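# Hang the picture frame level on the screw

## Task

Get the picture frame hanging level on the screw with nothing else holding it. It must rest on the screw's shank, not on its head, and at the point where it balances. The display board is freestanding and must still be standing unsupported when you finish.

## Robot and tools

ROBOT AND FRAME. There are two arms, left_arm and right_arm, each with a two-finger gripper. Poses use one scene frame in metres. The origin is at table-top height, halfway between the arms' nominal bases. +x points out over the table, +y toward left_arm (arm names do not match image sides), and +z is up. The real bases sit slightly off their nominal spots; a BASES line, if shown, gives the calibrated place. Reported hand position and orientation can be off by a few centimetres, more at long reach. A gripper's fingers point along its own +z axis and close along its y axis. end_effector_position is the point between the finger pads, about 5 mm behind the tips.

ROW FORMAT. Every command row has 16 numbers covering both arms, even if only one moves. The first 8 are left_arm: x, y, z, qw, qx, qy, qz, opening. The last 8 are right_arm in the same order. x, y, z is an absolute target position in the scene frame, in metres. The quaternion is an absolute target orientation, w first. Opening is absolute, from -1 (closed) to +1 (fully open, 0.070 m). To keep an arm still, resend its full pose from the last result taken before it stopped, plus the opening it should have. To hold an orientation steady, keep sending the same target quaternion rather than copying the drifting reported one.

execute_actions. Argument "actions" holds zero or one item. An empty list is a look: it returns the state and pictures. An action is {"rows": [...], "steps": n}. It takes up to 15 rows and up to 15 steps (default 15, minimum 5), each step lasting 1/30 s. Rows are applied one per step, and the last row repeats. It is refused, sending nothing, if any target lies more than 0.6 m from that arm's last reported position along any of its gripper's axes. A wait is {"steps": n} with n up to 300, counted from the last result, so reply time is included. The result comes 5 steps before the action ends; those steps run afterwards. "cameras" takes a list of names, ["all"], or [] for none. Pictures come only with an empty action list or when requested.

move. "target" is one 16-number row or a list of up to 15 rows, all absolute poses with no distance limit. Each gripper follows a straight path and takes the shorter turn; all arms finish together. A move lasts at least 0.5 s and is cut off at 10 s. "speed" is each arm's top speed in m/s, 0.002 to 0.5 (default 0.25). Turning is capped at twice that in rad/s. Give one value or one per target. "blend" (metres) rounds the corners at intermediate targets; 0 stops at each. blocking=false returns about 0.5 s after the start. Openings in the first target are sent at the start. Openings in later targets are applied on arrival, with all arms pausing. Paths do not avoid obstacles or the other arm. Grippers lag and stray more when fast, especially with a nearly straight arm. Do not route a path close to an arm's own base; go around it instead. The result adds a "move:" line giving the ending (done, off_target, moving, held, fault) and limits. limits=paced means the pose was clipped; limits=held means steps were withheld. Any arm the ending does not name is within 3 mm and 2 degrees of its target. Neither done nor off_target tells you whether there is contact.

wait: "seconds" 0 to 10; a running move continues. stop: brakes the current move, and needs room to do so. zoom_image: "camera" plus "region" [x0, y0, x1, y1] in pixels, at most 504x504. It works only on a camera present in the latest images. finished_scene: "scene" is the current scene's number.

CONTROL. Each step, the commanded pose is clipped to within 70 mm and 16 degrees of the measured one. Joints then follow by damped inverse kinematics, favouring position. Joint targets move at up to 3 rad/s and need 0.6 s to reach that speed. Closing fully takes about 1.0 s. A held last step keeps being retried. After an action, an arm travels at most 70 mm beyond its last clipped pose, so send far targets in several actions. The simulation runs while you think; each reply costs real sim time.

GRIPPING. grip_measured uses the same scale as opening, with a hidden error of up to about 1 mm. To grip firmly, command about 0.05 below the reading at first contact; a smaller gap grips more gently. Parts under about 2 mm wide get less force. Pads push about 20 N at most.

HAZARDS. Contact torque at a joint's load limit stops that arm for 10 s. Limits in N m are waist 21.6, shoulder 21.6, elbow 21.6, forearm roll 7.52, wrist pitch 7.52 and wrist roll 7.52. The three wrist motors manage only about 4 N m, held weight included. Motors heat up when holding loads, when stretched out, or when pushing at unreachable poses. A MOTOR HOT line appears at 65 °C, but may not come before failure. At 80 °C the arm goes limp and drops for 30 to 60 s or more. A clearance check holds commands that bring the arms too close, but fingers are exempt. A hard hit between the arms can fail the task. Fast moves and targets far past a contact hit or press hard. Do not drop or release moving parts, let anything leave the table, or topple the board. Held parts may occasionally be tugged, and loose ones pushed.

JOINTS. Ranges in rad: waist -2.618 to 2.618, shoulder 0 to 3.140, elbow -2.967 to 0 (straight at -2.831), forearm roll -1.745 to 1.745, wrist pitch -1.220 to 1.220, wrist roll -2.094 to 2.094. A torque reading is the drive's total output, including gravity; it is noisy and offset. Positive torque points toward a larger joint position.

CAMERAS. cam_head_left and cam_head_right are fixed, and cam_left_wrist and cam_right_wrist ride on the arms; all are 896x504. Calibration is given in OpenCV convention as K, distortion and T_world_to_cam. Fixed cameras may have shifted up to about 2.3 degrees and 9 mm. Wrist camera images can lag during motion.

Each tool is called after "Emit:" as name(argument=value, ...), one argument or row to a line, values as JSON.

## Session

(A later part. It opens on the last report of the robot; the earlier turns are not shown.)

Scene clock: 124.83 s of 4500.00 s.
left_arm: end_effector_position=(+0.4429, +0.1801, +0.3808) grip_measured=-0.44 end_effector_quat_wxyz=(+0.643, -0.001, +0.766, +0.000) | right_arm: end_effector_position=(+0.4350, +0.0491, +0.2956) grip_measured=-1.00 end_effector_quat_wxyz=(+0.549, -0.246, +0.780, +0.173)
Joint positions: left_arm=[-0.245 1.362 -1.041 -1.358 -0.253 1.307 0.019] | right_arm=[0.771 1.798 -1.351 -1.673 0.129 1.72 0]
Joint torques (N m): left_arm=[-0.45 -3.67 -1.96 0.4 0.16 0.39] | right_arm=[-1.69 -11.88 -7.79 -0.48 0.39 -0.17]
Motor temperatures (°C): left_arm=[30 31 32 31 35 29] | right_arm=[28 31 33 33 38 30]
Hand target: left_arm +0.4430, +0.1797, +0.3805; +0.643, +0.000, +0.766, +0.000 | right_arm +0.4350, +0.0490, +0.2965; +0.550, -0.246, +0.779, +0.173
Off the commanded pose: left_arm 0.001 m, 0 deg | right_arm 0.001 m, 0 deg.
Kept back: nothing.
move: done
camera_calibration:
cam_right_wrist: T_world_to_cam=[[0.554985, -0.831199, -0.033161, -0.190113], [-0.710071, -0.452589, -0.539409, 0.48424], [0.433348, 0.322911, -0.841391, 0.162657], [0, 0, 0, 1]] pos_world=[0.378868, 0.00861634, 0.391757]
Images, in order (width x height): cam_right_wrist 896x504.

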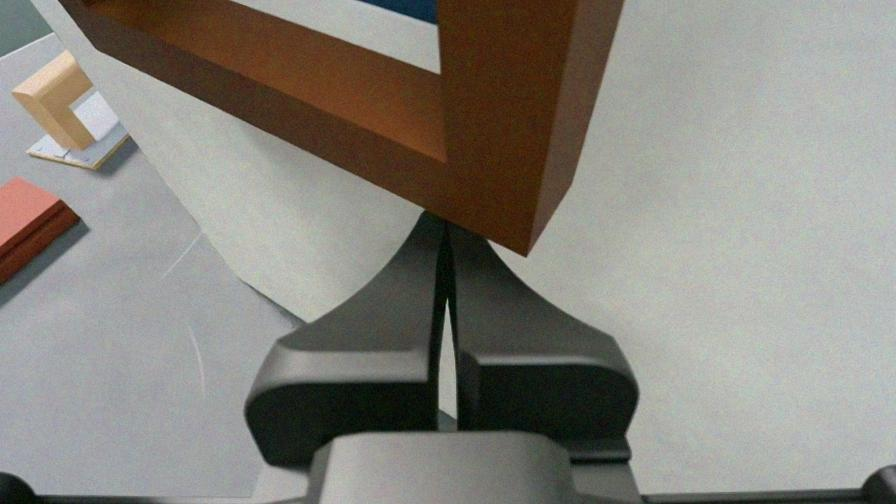

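Emit:
move(
  target=[
    [0.443, 0.1797, 0.3830, 0.6428, 0, 0.7660, 0, -0.50, 0.435, 0.049, 0.2985, 0.5502, -0.2459, 0.7799, 0.1735, -1],
  ],
  speed=0.01,
  cameras=["cam_right_wrist", "cam_left_wrist"],
)

Emit:
move(
  target=[
    [0.443, 0.1797, 0.3850, 0.6428, 0, 0.7660, 0, -0.50, 0.435, 0.049, 0.3005, 0.5502, -0.2459, 0.7799, 0.1735, -1],
  ],
  speed=0.01,
  cameras=["cam_right_wrist", "cam_left_wrist", "cam_head_left", "cam_head_right"],
)

Scene clock: 125.87 s of 4500.00 s.
left_arm: end_effector_position=(+0.4431, +0.1801, +0.3821) grip_measured=-0.44 end_effector_quat_wxyz=(+0.642, +0.000, +0.767, +0.001) | right_arm: end_effector_position=(+0.4350, +0.0490, +0.2981) grip_measured=-1.00 end_effector_quat_wxyz=(+0.550, -0.246, +0.780, +0.173)
Joint positions: left_arm=[-0.245 1.362 -1.048 -1.397 -0.251 1.347 0.02] | right_arm=[0.771 1.795 -1.356 -1.615 0.129 1.662 0]
Joint torques (N m): left_arm=[-3.76 -3.44 -3.57 0.72 1.39 0.48] | right_arm=[-0.99 -12.03 -8.31 -0.55 0.2 -0.2]
Motor temperatures (°C): left_arm=[30 31 32 31 35 29] | right_arm=[28 31 33 33 38 30]
Hand target: left_arm +0.4430, +0.1797, +0.3830; +0.643, +0.000, +0.766, +0.000 | right_arm +0.4350, +0.0490, +0.2985; +0.550, -0.246, +0.779, +0.173
Off the commanded pose: left_arm 0.001 m, 0 deg | right_arm 0.000 m, 0 deg.
Kept back: nothing.
move: done
camera_calibration:
cam_left_wrist: T_world_to_cam=[[0.0222426, -0.999628, -0.0157886, 0.179781], [-0.696655, -0.00417033, -0.717395, 0.58418], [0.717062, 0.026956, -0.696488, 0.0652798], [0, 0, 0, 1]] pos_world=[0.356163, 0.180391, 0.467393]
cam_right_wrist: T_world_to_cam=[[0.554628, -0.831443, -0.0330134, -0.190037], [-0.709732, -0.451983, -0.540363, 0.4857], [0.43436, 0.323131, -0.840784, 0.164245], [0, 0, 0, 1]] pos_world=[0.378775, 0.00845068, 0.394275]
Images, in order (width x height): cam_left_wrist 896x504, cam_right_wrist 896x504.

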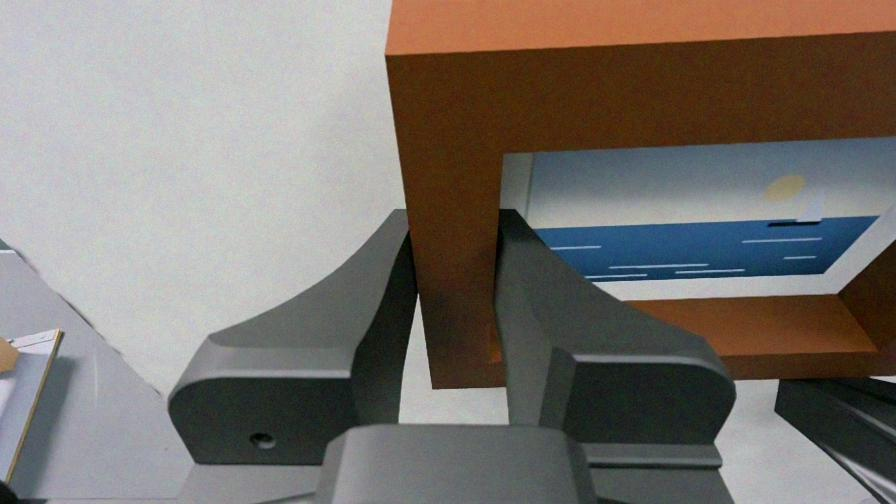

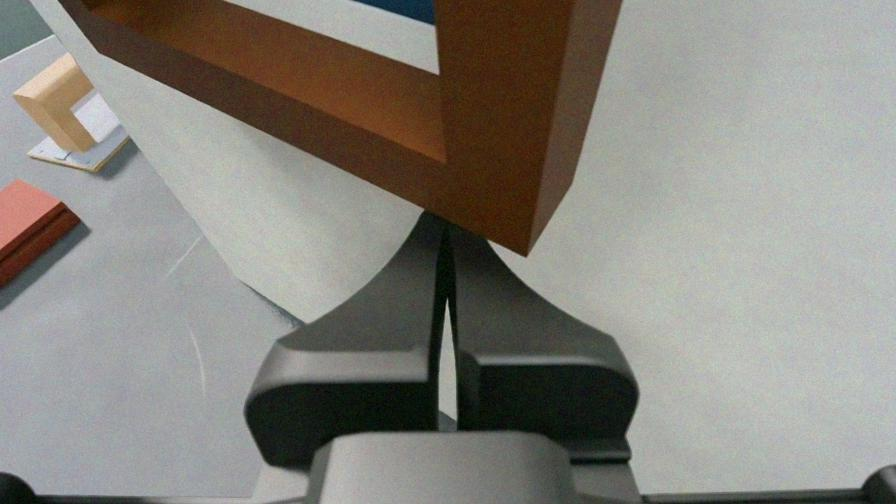

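Scene clock: 126.57 s of 4500.00 s.
left_arm: end_effector_position=(+0.4432, +0.1802, +0.3847) grip_measured=-0.44 end_effector_quat_wxyz=(+0.643, +0.000, +0.766, +0.001) | right_arm: end_effector_position=(+0.4351, +0.0490, +0.3002) grip_measured=-1.00 end_effector_quat_wxyz=(+0.550, -0.246, +0.779, +0.173)
Joint positions: left_arm=[-0.245 1.361 -1.056 -1.428 -0.251 1.38 0.02] | right_arm=[0.771 1.793 -1.362 -1.557 0.129 1.603 0]
Joint torques (N m): left_arm=[-4.43 -3.65 -3.01 0.57 1.73 0.43] | right_arm=[-0.16 -11.96 -8.28 -0.58 -0.14 -0.22]
Motor temperatures (°C): left_arm=[30 31 32 31 35 29] | right_arm=[28 31 33 33 38 30]
Hand target: left_arm +0.4430, +0.1797, +0.3850; +0.643, +0.000, +0.766, +0.000 | right_arm +0.4350, +0.0490, +0.3005; +0.550, -0.246, +0.779, +0.173
Off the commanded pose: left_arm 0.001 m, 0 deg | right_arm 0.000 m, 0 deg.
Kept back: nothing.
move: done
camera_calibration:
cam_left_wrist: T_world_to_cam=[[0.0225617, -0.999619, -0.0158747, 0.179765], [-0.695785, -0.00429794, -0.718237, 0.586037], [0.717896, 0.02725, -0.695617, 0.0662184], [0, 0, 0, 1]] pos_world=[0.356162, 0.180411, 0.46983]
cam_right_wrist: T_world_to_cam=[[0.554543, -0.831501, -0.0329942, -0.189955], [-0.709708, -0.45187, -0.540488, 0.486865], [0.434508, 0.32314, -0.840704, 0.165879], [0, 0, 0, 1]] pos_world=[0.378795, 0.00844987, 0.396333]

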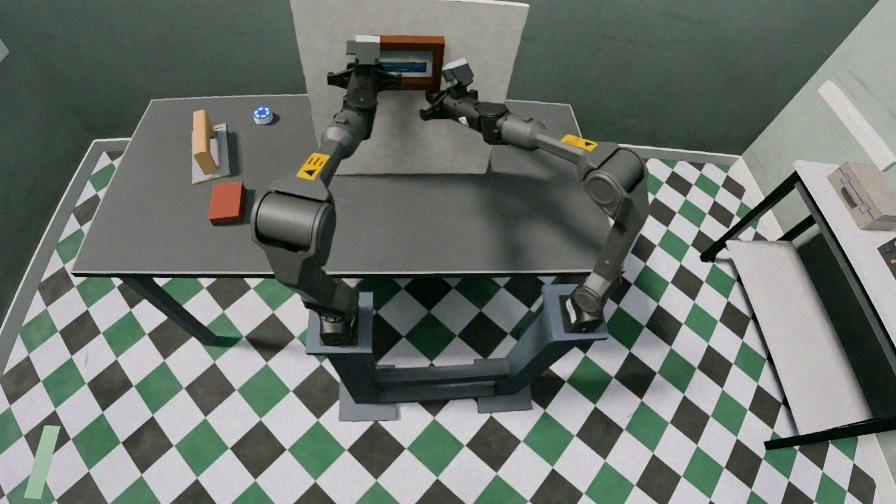

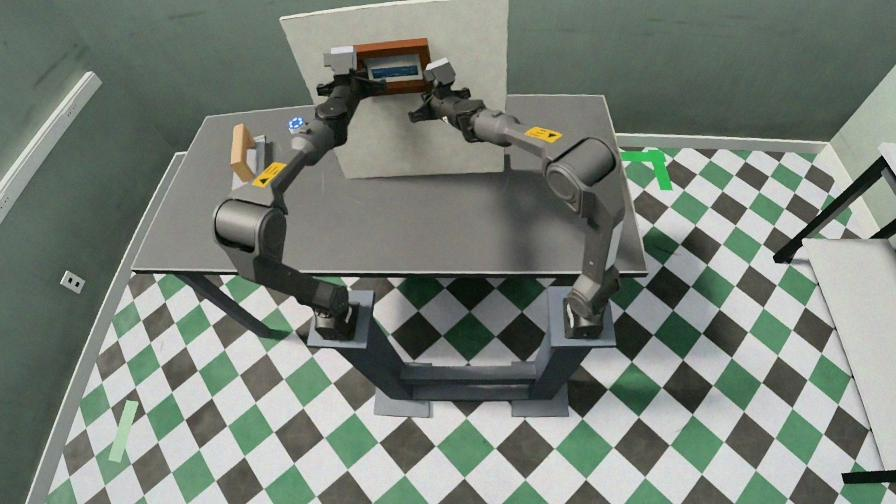

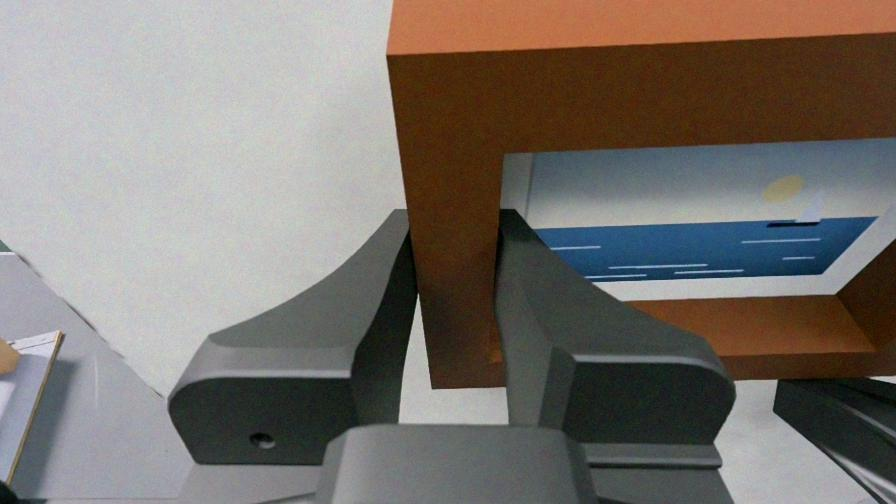

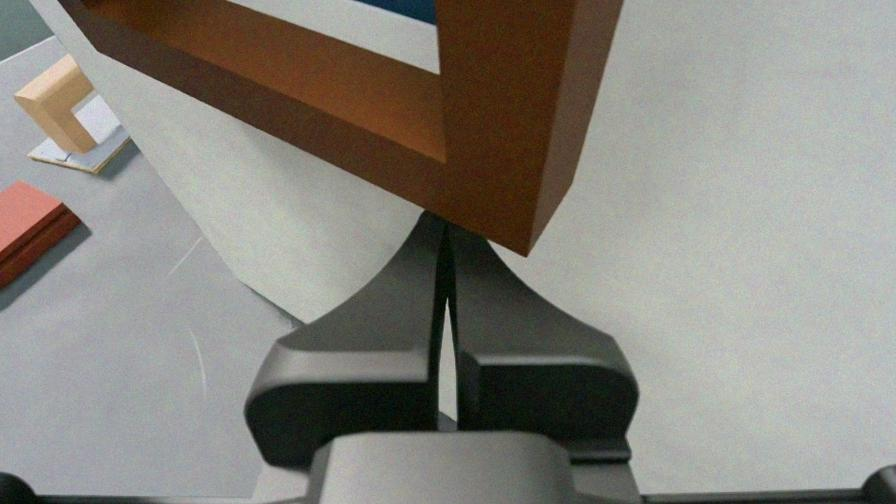

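Emit:
move(
  target=[
    [0.443, 0.1707, 0.3850, 0.6428, 0, 0.7660, 0, -0.50, 0.435, 0.040, 0.3005, 0.5502, -0.2459, 0.7799, 0.1735, -1],
  ],
  speed=0.015,
  cameras=["cam_right_wrist", "cam_left_wrist", "cam_head_left", "cam_head_right"],
)

Scene clock: 127.80 s of 4500.00 s.
left_arm: end_effector_position=(+0.4428, +0.1703, +0.3848) grip_measured=-0.44 end_effector_quat_wxyz=(+0.643, +0.000, +0.766, -0.001) | right_arm: end_effector_position=(+0.4352, +0.0400, +0.3006) grip_measured=-1.00 end_effector_quat_wxyz=(+0.550, -0.246, +0.779, +0.173)
Joint positions: left_arm=[-0.284 1.368 -1.064 -1.452 -0.286 1.394 0.02] | right_arm=[0.751 1.773 -1.334 -1.635 0.11 1.675 0]
Joint torques (N m): left_arm=[-3.97 -2.43 -2.11 0.42 1.42 0.46] | right_arm=[1.15 -10.98 -6.42 -0.55 -0.17 0.06]
Motor temperatures (°C): left_arm=[30 31 32 31 35 29] | right_arm=[28 31 33 33 38 30]
Hand target: left_arm +0.4430, +0.1707, +0.3850; +0.643, +0.000, +0.766, +0.000 | right_arm +0.4350, +0.0400, +0.3005; +0.550, -0.246, +0.779, +0.173
Off the commanded pose: left_arm 0.001 m, 0 deg | right_arm 0.000 m, 0 deg.
Kept back: nothing.
move: done
camera_calibration:
cam_left_wrist: T_world_to_cam=[[0.0197924, -0.999697, -0.0146007, 0.170621], [-0.695771, -0.00328494, -0.718256, 0.585608], [0.717991, 0.0243748, -0.695626, 0.0672678], [0, 0, 0, 1]] pos_world=[0.355775, 0.170854, 0.469901]
cam_right_wrist: T_world_to_cam=[[0.554569, -0.831479, -0.0330905, -0.197556], [-0.709396, -0.451609, -0.541117, 0.483163], [0.434984, 0.323561, -0.840296, 0.16869], [0, 0, 0, 1]] pos_world=[0.378935, -0.000644903, 0.39666]

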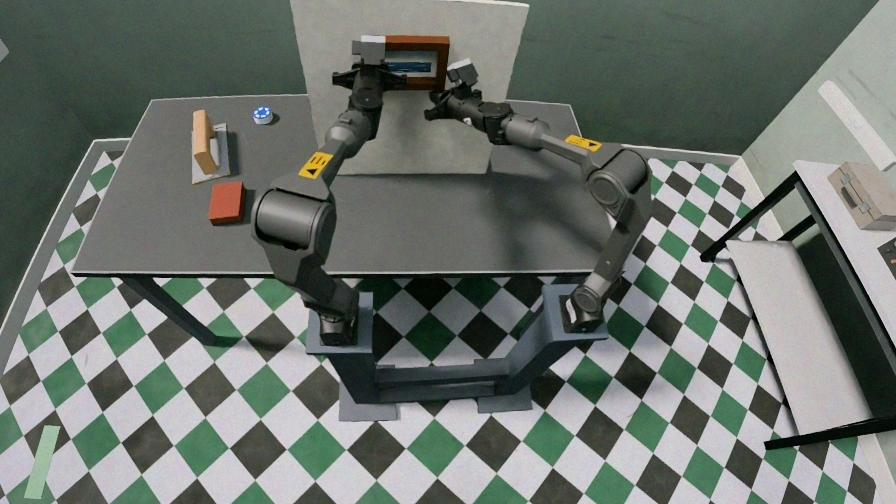

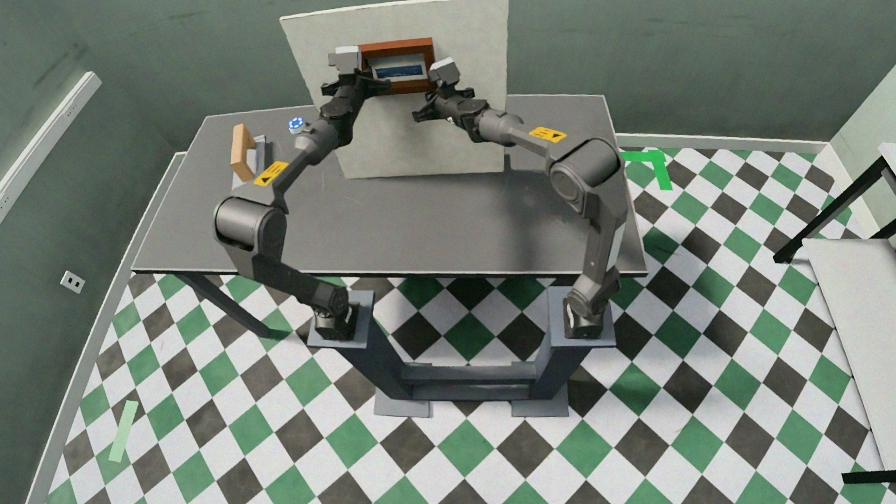

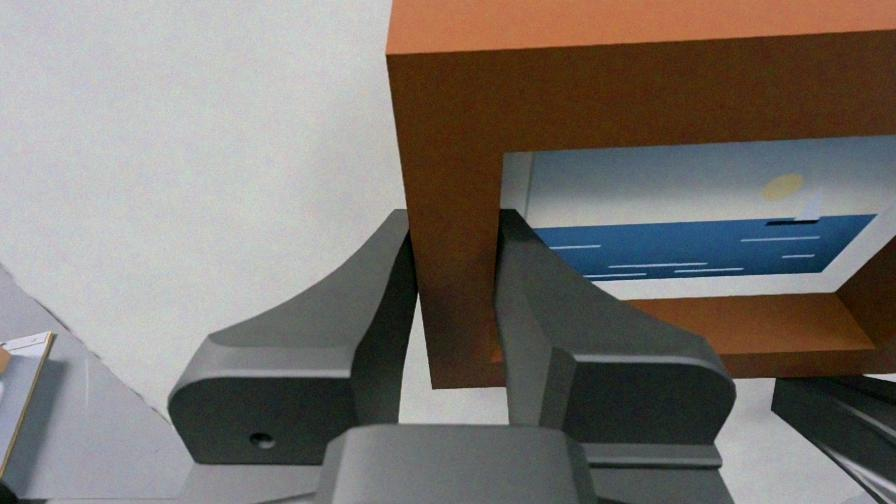

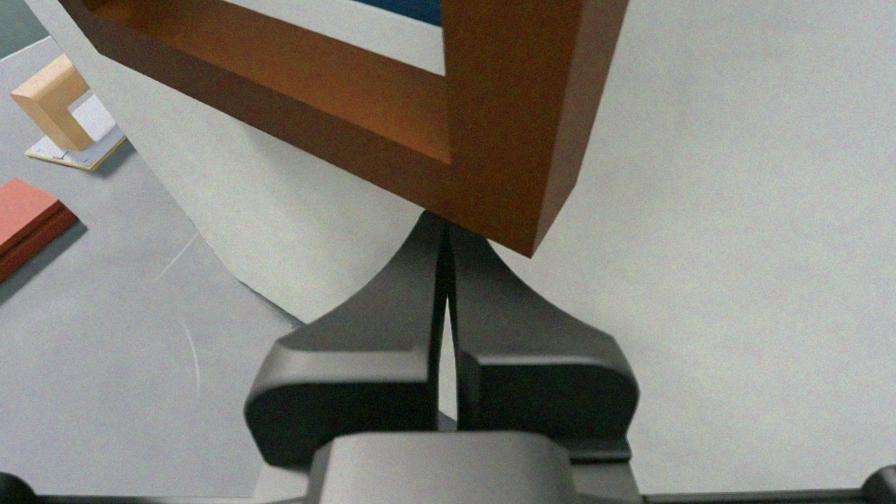

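Emit:
move(
  target=[
    [0.443, 0.1617, 0.3850, 0.6428, 0, 0.7660, 0, -0.50, 0.435, 0.031, 0.3000, 0.5502, -0.2459, 0.7799, 0.1735, -1],
  ],
  speed=0.02,
  cameras=["cam_left_wrist", "cam_head_right"],
)

Scene clock: 128.73 s of 4500.00 s.
left_arm: end_effector_position=(+0.4429, +0.1614, +0.3849) grip_measured=-0.44 end_effector_quat_wxyz=(+0.643, +0.000, +0.766, +0.000) | right_arm: end_effector_position=(+0.4348, +0.0315, +0.3002) grip_measured=-1.00 end_effector_quat_wxyz=(+0.549, -0.246, +0.779, +0.174)
Joint positions: left_arm=[-0.321 1.378 -1.073 -1.47 -0.322 1.406 0.02] | right_arm=[0.732 1.753 -1.306 -1.74 0.092 1.774 0]
Joint torques (N m): left_arm=[-2.63 -3.14 -2.34 0.41 0.96 0.45] | right_arm=[0.47 -10.52 -6.01 -0.49 0.18 -0.22]
Motor temperatures (°C): left_arm=[30 31 32 31 35 29] | right_arm=[28 31 33 33 38 30]
Hand target: left_arm +0.4430, +0.1617, +0.3850; +0.643, +0.000, +0.766, +0.000 | right_arm +0.4350, +0.0310, +0.3000; +0.549, -0.246, +0.780, +0.173
Off the commanded pose: left_arm 0.000 m, 0 deg | right_arm 0.001 m, 0 deg.
joint sent to its limit (right arm) — joint 4 (forearm roll), lower limit.
Kept back: nothing.
move: done
camera_calibration:
cam_left_wrist: T_world_to_cam=[[0.0203408, -0.999685, -0.0147308, 0.161549], [-0.695569, -0.00356622, -0.71845, 0.585755], [0.718171, 0.0248601, -0.695422, 0.067269], [0, 0, 0, 1]] pos_world=[0.355836, 0.161915, 0.469996]
Images, in order (width x height): cam_head_right 896x504, cam_left_wrist 896x504.

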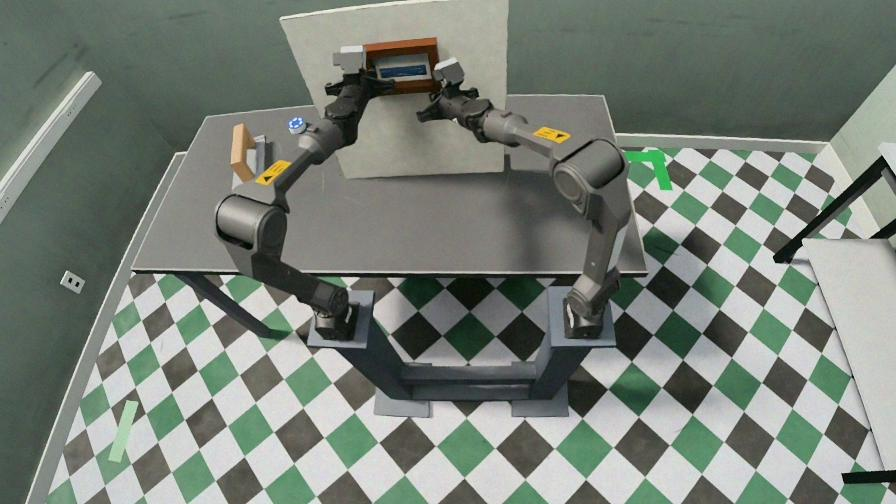

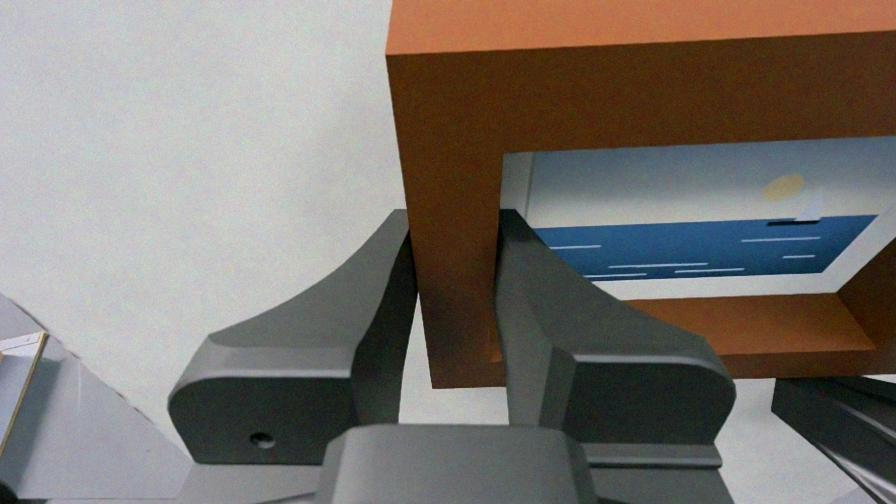

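Emit:
move(
  target=[
    [0.443, 0.1617, 0.3805, 0.6428, 0, 0.7660, 0, -0.50, 0.435, 0.031, 0.2945, 0.5502, -0.2459, 0.7799, 0.1735, -1],
  ],
  speed=0.01,
  cameras=["cam_left_wrist", "cam_right_wrist"],
)

Scene clock: 129.77 s of 4500.00 s.
left_arm: end_effector_position=(+0.4429, +0.1611, +0.3824) grip_measured=-0.44 end_effector_quat_wxyz=(+0.644, +0.000, +0.765, -0.001) | right_arm: end_effector_position=(+0.4352, +0.0309, +0.2956) grip_measured=-1.00 end_effector_quat_wxyz=(+0.546, -0.246, +0.782, +0.171)
Joint positions: left_arm=[-0.321 1.379 -1.06 -1.415 -0.323 1.348 0.02] | right_arm=[0.732 1.758 -1.302 -1.74 0.095 1.774 0]
Joint torques (N m): left_arm=[0 -2.21 1.76 0.06 -0.18 0.47] | right_arm=[0.41 -6.61 -3.84 -0.35 0.21 0.26]
Motor temperatures (°C): left_arm=[30 31 32 31 35 29] | right_arm=[28 31 33 33 38 30]
Hand target: left_arm +0.4430, +0.1617, +0.3805; +0.643, +0.000, +0.766, +0.000 | right_arm +0.4350, +0.0311, +0.2947; +0.546, -0.246, +0.783, +0.171
Off the commanded pose: left_arm 0.002 m, 0 deg | right_arm 0.001 m, 1 deg.
joint read past its limit (right arm) — joint 4 (forearm roll), lower limit.
joint sent to its limit (right arm) — joint 4 (forearm roll), lower limit.
Kept back: nothing.
move: done
camera_calibration:
cam_left_wrist: T_world_to_cam=[[0.0189466, -0.999732, -0.0132815, 0.161284], [-0.692583, -0.00354267, -0.721329, 0.583688], [0.721089, 0.0228653, -0.692465, 0.0634539], [0, 0, 0, 1]] pos_world=[0.355441, 0.161857, 0.467113]
cam_right_wrist: T_world_to_cam=[[0.552864, -0.832654, -0.0320678, -0.204681], [-0.714214, -0.453696, -0.532971, 0.476072], [0.429231, 0.317563, -0.845526, 0.171657], [0, 0, 0, 1]] pos_world=[0.379497, -0.00894837, 0.392309]
Images, in order (width x height): cam_left_wrist 896x504, cam_right_wrist 896x504.

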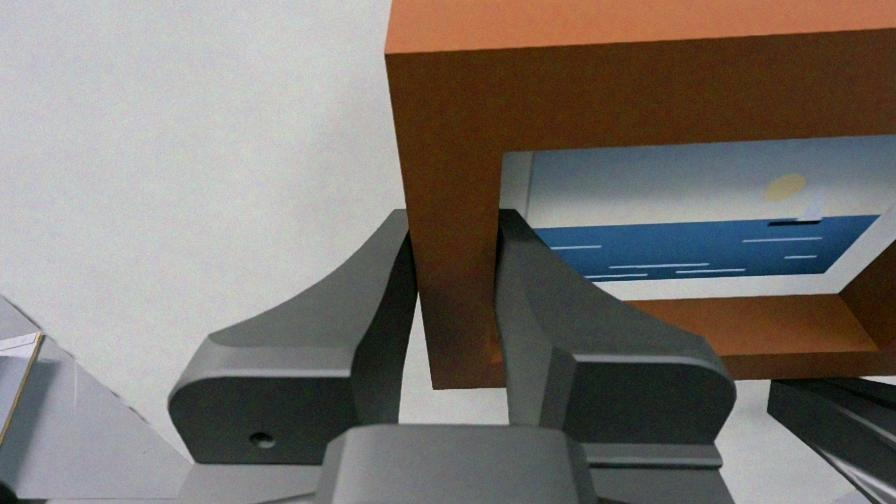

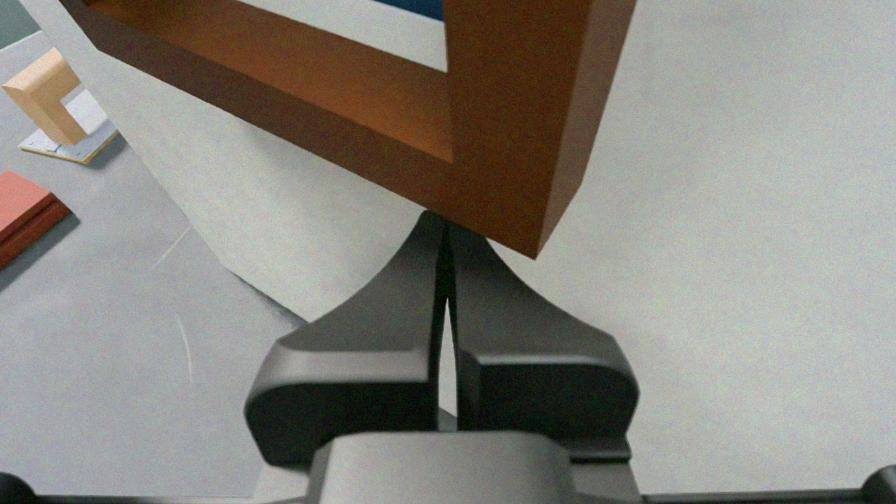

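Emit:
execute_actions(
  actions=[],
  cameras=["cam_head_left","cam_head_right","cam_left_wrist"],
)

Scene clock: 131.17 s of 4500.00 s.
left_arm: end_effector_position=(+0.4429, +0.1633, +0.3791) grip_measured=-0.43 end_effector_quat_wxyz=(+0.642, -0.002, +0.767, +0.002) | right_arm: end_effector_position=(+0.4351, +0.0309, +0.2947) grip_measured=-1.00 end_effector_quat_wxyz=(+0.546, -0.246, +0.783, +0.171)
Joint positions: left_arm=[-0.318 1.38 -1.054 -1.417 -0.327 1.349 0.02] | right_arm=[0.732 1.759 -1.301 -1.74 0.095 1.774 0]
Joint torques (N m): left_arm=[-2.66 -1.48 -2.64 0.79 1.34 0.5] | right_arm=[-0.42 -6.61 -3.82 -0.12 0.02 0.24]
Motor temperatures (°C): left_arm=[30 31 32 31 35 29] | right_arm=[28 31 33 33 38 30]
Hand target: left_arm +0.4430, +0.1617, +0.3805; +0.643, +0.000, +0.766, +0.000 | right_arm +0.4350, +0.0311, +0.2947; +0.546, -0.246, +0.783, +0.171
Off the commanded pose: left_arm 0.002 m, 0 deg | right_arm 0.000 m, 1 deg.
joint read past its limit (right arm) — joint 4 (forearm roll), lower limit.
Steps of this call (1-42: nothing new was sent). Readings (end_effector_position of left_arm | right_arm):
1: (+0.4428, +0.1611, +0.3819) | (+0.4351, +0.0309, +0.2956)
2: (+0.4428, +0.1611, +0.3819) | (+0.4351, +0.0309, +0.2956)
4: (+0.4428, +0.1611, +0.3819) | (+0.4351, +0.0309, +0.2956)
8: (+0.4428, +0.1611, +0.3819) | (+0.4351, +0.0309, +0.2956)
42: the state above
camera_calibration:
cam_left_wrist: T_world_to_cam=[[0.0259808, -0.999543, -0.0154293, 0.161151], [-0.697368, -0.00706358, -0.716678, 0.58229], [0.716242, 0.0293797, -0.697234, 0.0639997], [0, 0, 0, 1]] pos_world=[0.356045, 0.16331, 0.464424]
Images, in order (width x height): cam_head_left 896x504, cam_head_right 896x504, cam_left_wrist 896x504.

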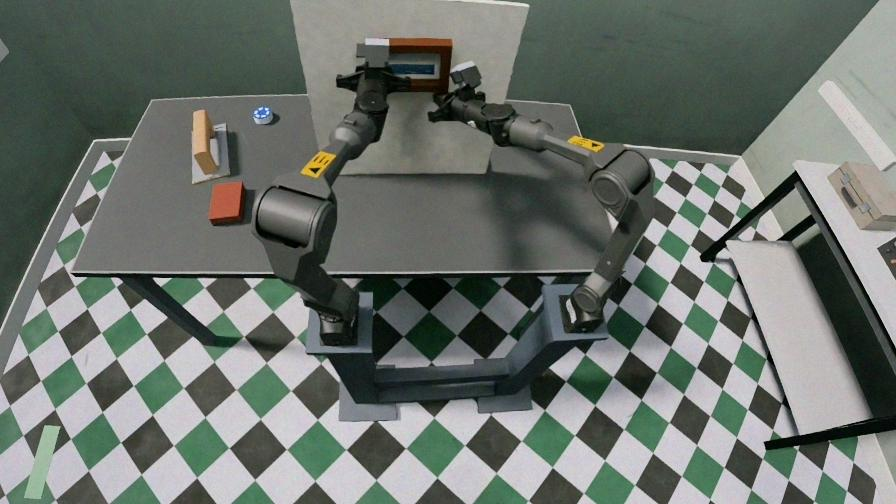

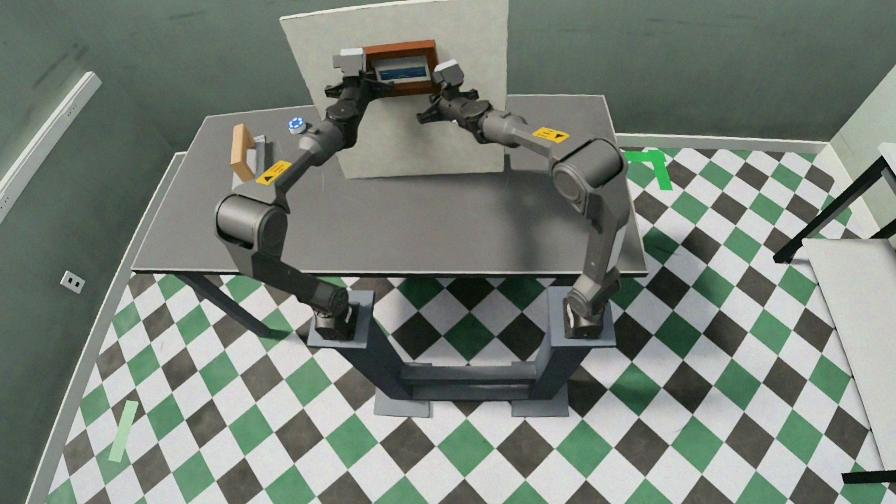

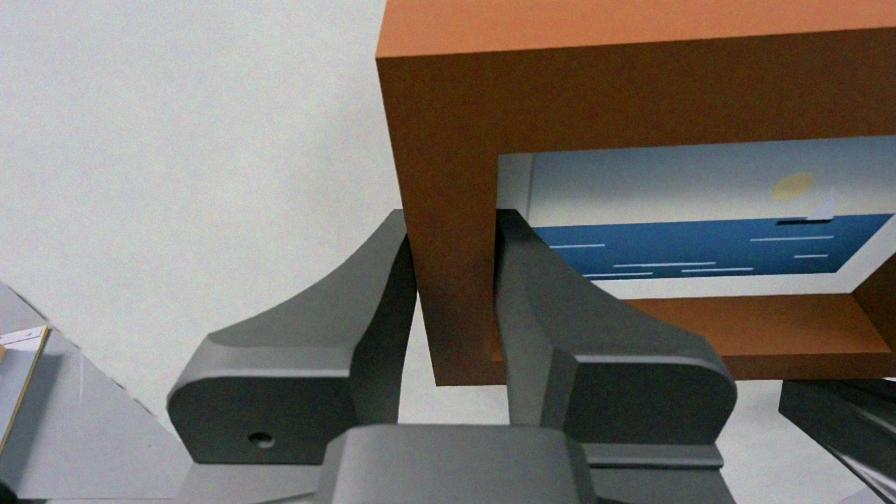

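Emit:
move(
  target=[0.443,0.1625,0.3795,0.6428,0,0.7660,0,-0.50,0.435,0.031,0.289,0.5502,-0.2459,0.7799,0.1735,-1],
  speed=0.01,
  cameras=["cam_head_left","cam_head_right","cam_left_wrist"],
)

Scene clock: 132.23 s of 4500.00 s.
left_arm: end_effector_position=(+0.4434, +0.1624, +0.3799) grip_measured=-0.43 end_effector_quat_wxyz=(+0.643, +0.000, +0.766, +0.000) | right_arm: end_effector_position=(+0.4352, +0.0309, +0.2893) grip_measured=-1.00 end_effector_quat_wxyz=(+0.542, -0.246, +0.786, +0.169)
Joint positions: left_arm=[-0.317 1.381 -1.055 -1.402 -0.322 1.335 0.02] | right_arm=[0.733 1.765 -1.296 -1.74 0.098 1.776 0]
Joint torques (N m): left_arm=[-5.61 -3.68 -1.94 0.91 2.19 0.35] | right_arm=[0.71 -6.89 -3.95 -0.08 0.26 0.24]
Motor temperatures (°C): left_arm=[30 31 32 31 35 29] | right_arm=[28 31 33 33 37 30]
Hand target: left_arm +0.4430, +0.1625, +0.3795; +0.643, +0.000, +0.766, +0.000 | right_arm +0.4350, +0.0311, +0.2892; +0.542, -0.246, +0.786, +0.169
Off the commanded pose: left_arm 0.001 m, 0 deg | right_arm 0.000 m, 1 deg.
joint sent to its limit (right arm) — joint 4 (forearm roll), lower limit.
Kept back: nothing.
move: done
camera_calibration:
cam_left_wrist: T_world_to_cam=[[0.021325, -0.999667, -0.0145263, 0.161948], [-0.694877, -0.00437359, -0.719115, 0.582532], [0.718812, 0.0254291, -0.694739, 0.062798], [0, 0, 0, 1]] pos_world=[0.356195, 0.162845, 0.464888]
Images, in order (width x height): cam_head_left 896x504, cam_head_right 896x504, cam_left_wrist 896x504.

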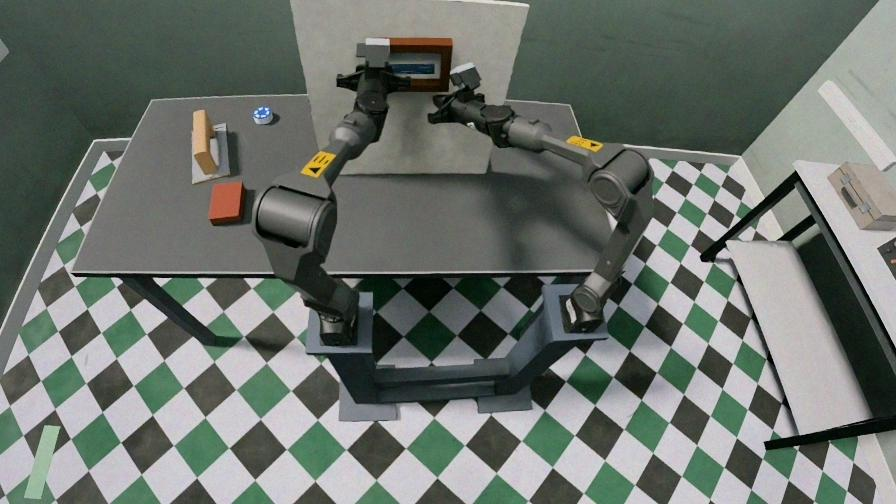

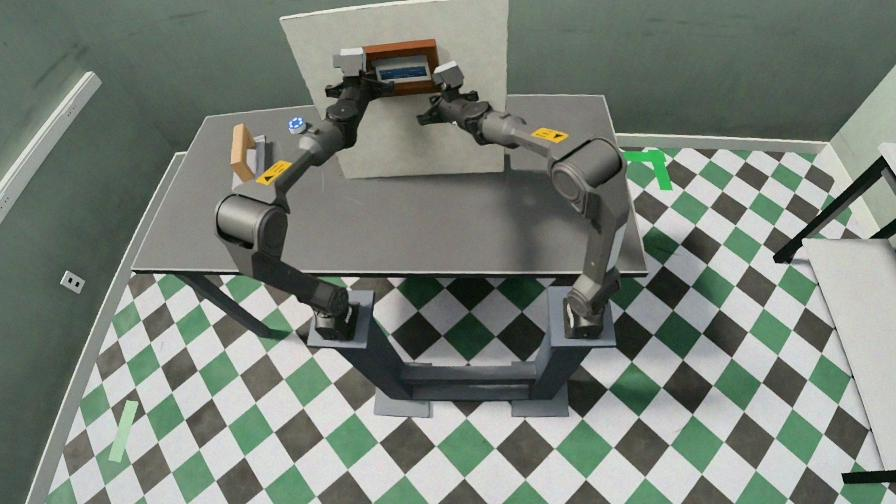

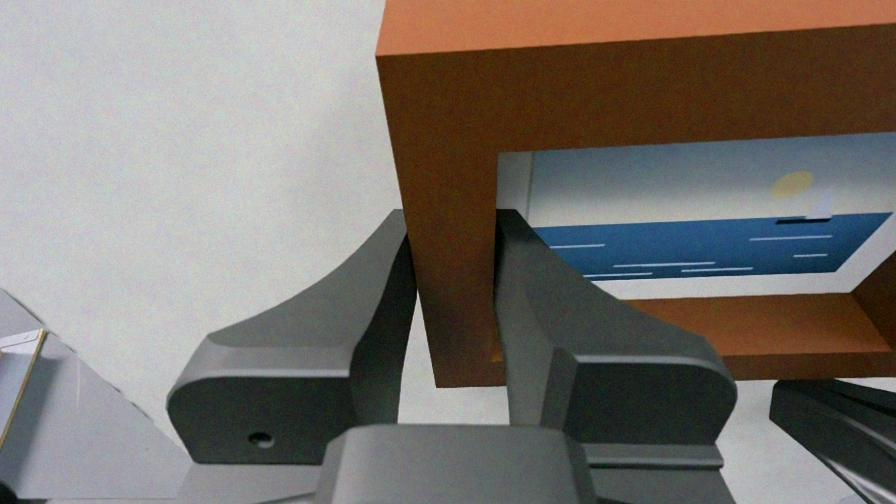

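Emit:
move(
  target=[0.443,0.1625,0.3795,0.6428,0,0.7660,0,-0.50,0.435,0.031,0.281,0.5502,-0.2459,0.7799,0.1735,-1],
  speed=0.015,
  cameras=["cam_head_right","cam_left_wrist","cam_right_wrist"],
)

Emit:
zoom_image(
  camera="cam_head_right",
  region=[320, 30, 480, 120],
)

Scene clock: 133.43 s of 4500.00 s.
left_arm: end_effector_position=(+0.4430, +0.1623, +0.3794) grip_measured=-0.43 end_effector_quat_wxyz=(+0.643, +0.000, +0.766, +0.000) | right_arm: end_effector_position=(+0.4351, +0.0310, +0.2816) grip_measured=-1.00 end_effector_quat_wxyz=(+0.536, -0.247, +0.790, +0.166)
Joint positions: left_arm=[-0.317 1.38 -1.053 -1.402 -0.322 1.335 0.02] | right_arm=[0.735 1.774 -1.289 -1.74 0.102 1.778 0]
Joint torques (N m): left_arm=[-5.99 -4.04 -1.68 0.57 1.72 0.4] | right_arm=[0.69 -6.96 -3.92 -0.1 0.26 0.25]
Motor temperatures (°C): left_arm=[30 31 32 31 35 29] | right_arm=[28 31 33 33 37 30]
Hand target: left_arm +0.4430, +0.1625, +0.3795; +0.643, +0.000, +0.766, +0.000 | right_arm +0.4350, +0.0311, +0.2813; +0.536, -0.247, +0.790, +0.166
Off the commanded pose: left_arm 0.000 m, 0 deg | right_arm 0.001 m, 2 deg.
joint sent to its limit (right arm) — joint 4 (forearm roll), lower limit.
Kept back: nothing.
move: done
camera_calibration:
cam_left_wrist: T_world_to_cam=[[0.0204742, -0.999683, -0.0146832, 0.162299], [-0.695634, -0.00369544, -0.718387, 0.581933], [0.718105, 0.0249225, -0.695488, 0.0633792], [0, 0, 0, 1]] pos_world=[0.355976, 0.162818, 0.464516]
cam_right_wrist: T_world_to_cam=[[0.548452, -0.835659, -0.0295767, -0.203788], [-0.727325, -0.459303, -0.50994, 0.468012], [0.412552, 0.301189, -0.859701, 0.171588], [0, 0, 0, 1]] pos_world=[0.381375, -0.00701858, 0.380145]
Images, in order (width x height): cam_head_right 896x504, cam_left_wrist 896x504, cam_right_wrist 896x504.

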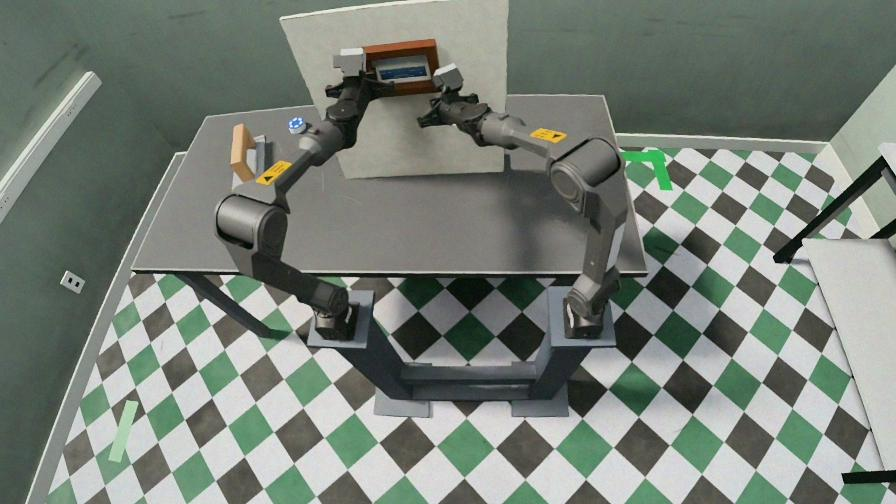

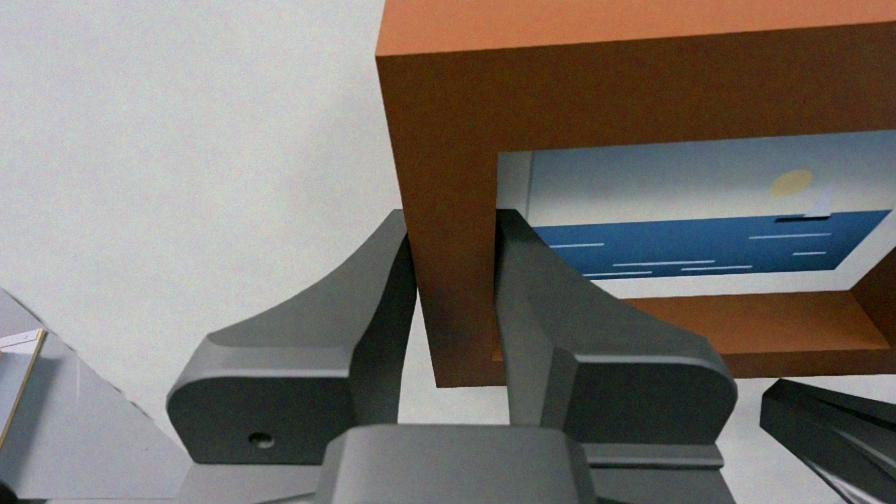

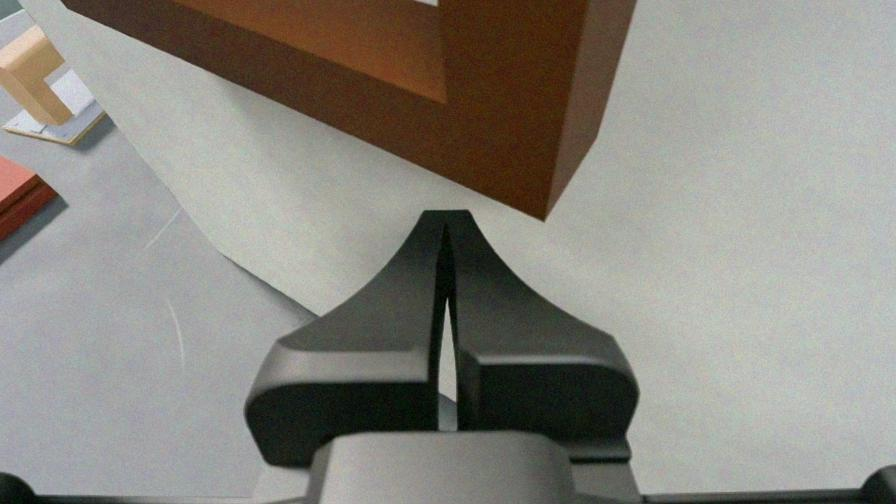

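Scaled by 3.150 from the camera's 896x504 image, which has a finer 1280x720 frame.

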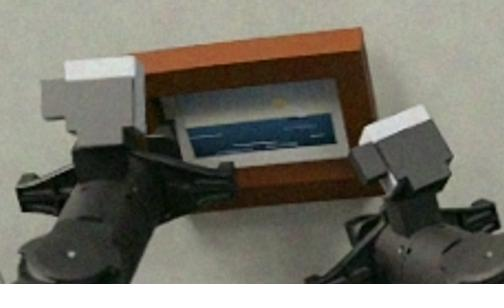

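Emit:
move(
  target=[0.443,0.1625,0.3795,0.6428,0,0.7660,0,-0.38,0.435,0.031,0.281,0.5502,-0.2459,0.7799,0.1735,-1],
  speed=0.015,
  cameras=["cam_left_wrist"],
)

Scene clock: 135.27 s of 4500.00 s.
left_arm: end_effector_position=(+0.4430, +0.1620, +0.3793) grip_measured=-0.38 end_effector_quat_wxyz=(+0.643, +0.000, +0.766, -0.001) | right_arm: end_effector_position=(+0.4351, +0.0310, +0.2816) grip_measured=-1.00 end_effector_quat_wxyz=(+0.536, -0.247, +0.790, +0.166)
Joint positions: left_arm=[-0.318 1.38 -1.053 -1.402 -0.321 1.335 0.022] | right_arm=[0.735 1.774 -1.289 -1.74 0.102 1.778 0]
Joint torques (N m): left_arm=[1.17 -5.98 -3.28 0.22 -0.83 -0.16] | right_arm=[0.6 -8.22 -4.86 -0.1 0.21 0.17]
Motor temperatures (°C): left_arm=[30 31 32 31 35 29] | right_arm=[28 31 33 33 37 30]
Hand target: left_arm +0.4430, +0.1625, +0.3795; +0.643, +0.000, +0.766, +0.000 | right_arm +0.4350, +0.0311, +0.2813; +0.536, -0.247, +0.790, +0.166
Off the commanded pose: left_arm 0.001 m, 0 deg | right_arm 0.001 m, 2 deg.
joint sent to its limit (right arm) — joint 4 (forearm roll), lower limit.
Kept back: nothing.
move: done
camera_calibration:
cam_left_wrist: T_world_to_cam=[[0.0195748, -0.999699, -0.0147932, 0.162417], [-0.69579, -0.00299575, -0.718239, 0.581728], [0.717978, 0.0243524, -0.695639, 0.0635761], [0, 0, 0, 1]] pos_world=[0.355935, 0.162562, 0.464448]
Images, in order (width x height): cam_left_wrist 896x504.

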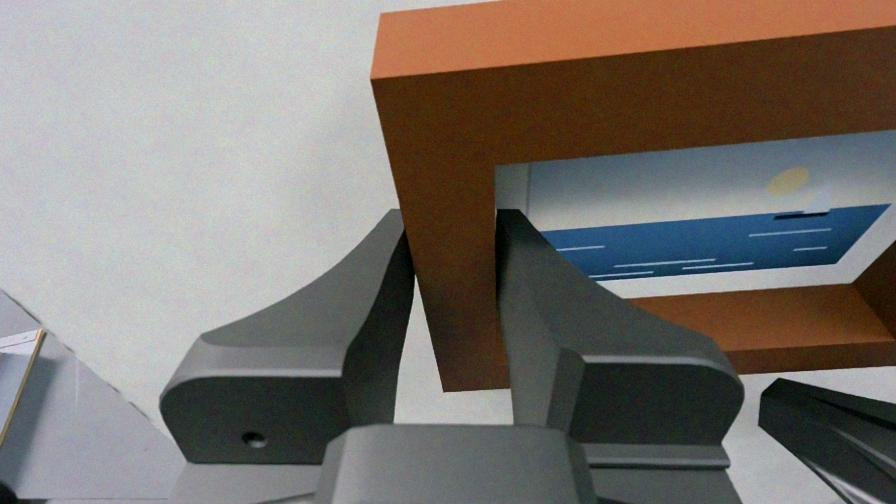

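Emit:
move(
  target=[0.443,0.1625,0.3795,0.6428,0,0.7660,0,-0.25,0.435,0.031,0.281,0.5502,-0.2459,0.7799,0.1735,-1],
  speed=0.015,
  cameras=["cam_left_wrist"],
)

Scene clock: 137.13 s of 4500.00 s.
left_arm: end_effector_position=(+0.4431, +0.1627, +0.3794) grip_measured=-0.25 end_effector_quat_wxyz=(+0.643, +0.000, +0.766, +0.000) | right_arm: end_effector_position=(+0.4351, +0.0310, +0.2816) grip_measured=-1.00 end_effector_quat_wxyz=(+0.536, -0.247, +0.790, +0.166)
Joint positions: left_arm=[-0.317 1.38 -1.053 -1.402 -0.322 1.335 0.026] | right_arm=[0.735 1.774 -1.289 -1.74 0.102 1.778 0]
Joint torques (N m): left_arm=[-0.88 -5.9 -2.85 0.13 -0.26 -0.13] | right_arm=[0.56 -8.56 -4.51 -0.12 0.16 0.1]
Motor temperatures (°C): left_arm=[30 31 32 31 35 29] | right_arm=[28 31 33 33 37 30]
Hand target: left_arm +0.4430, +0.1625, +0.3795; +0.643, +0.000, +0.766, +0.000 | right_arm +0.4350, +0.0311, +0.2813; +0.536, -0.247, +0.790, +0.166
Off the commanded pose: left_arm 0.000 m, 0 deg | right_arm 0.001 m, 2 deg.
joint sent to its limit (right arm) — joint 4 (forearm roll), lower limit.
Kept back: nothing.
move: done
camera_calibration:
cam_left_wrist: T_world_to_cam=[[0.0216277, -0.999654, -0.0149653, 0.16225], [-0.695607, -0.00429472, -0.718409, 0.582024], [0.718097, 0.0259475, -0.69546, 0.0631537], [0, 0, 0, 1]] pos_world=[0.356001, 0.163055, 0.464481]
Images, in order (width x height): cam_left_wrist 896x504.

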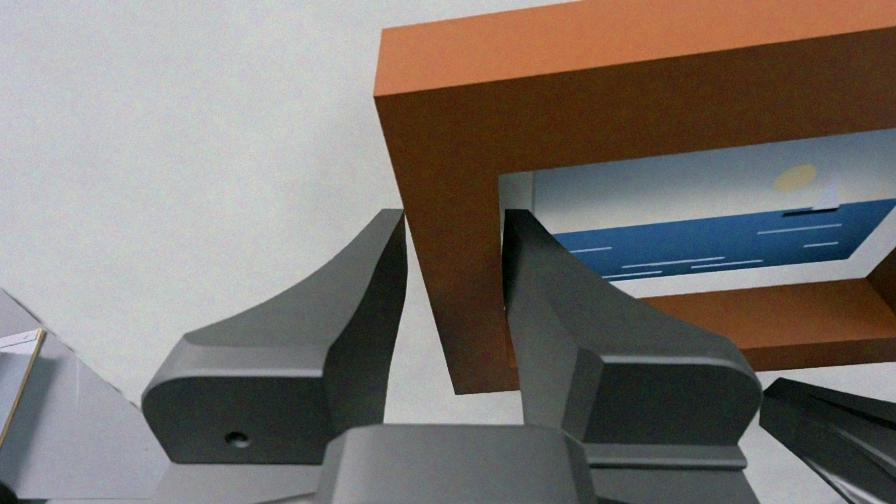

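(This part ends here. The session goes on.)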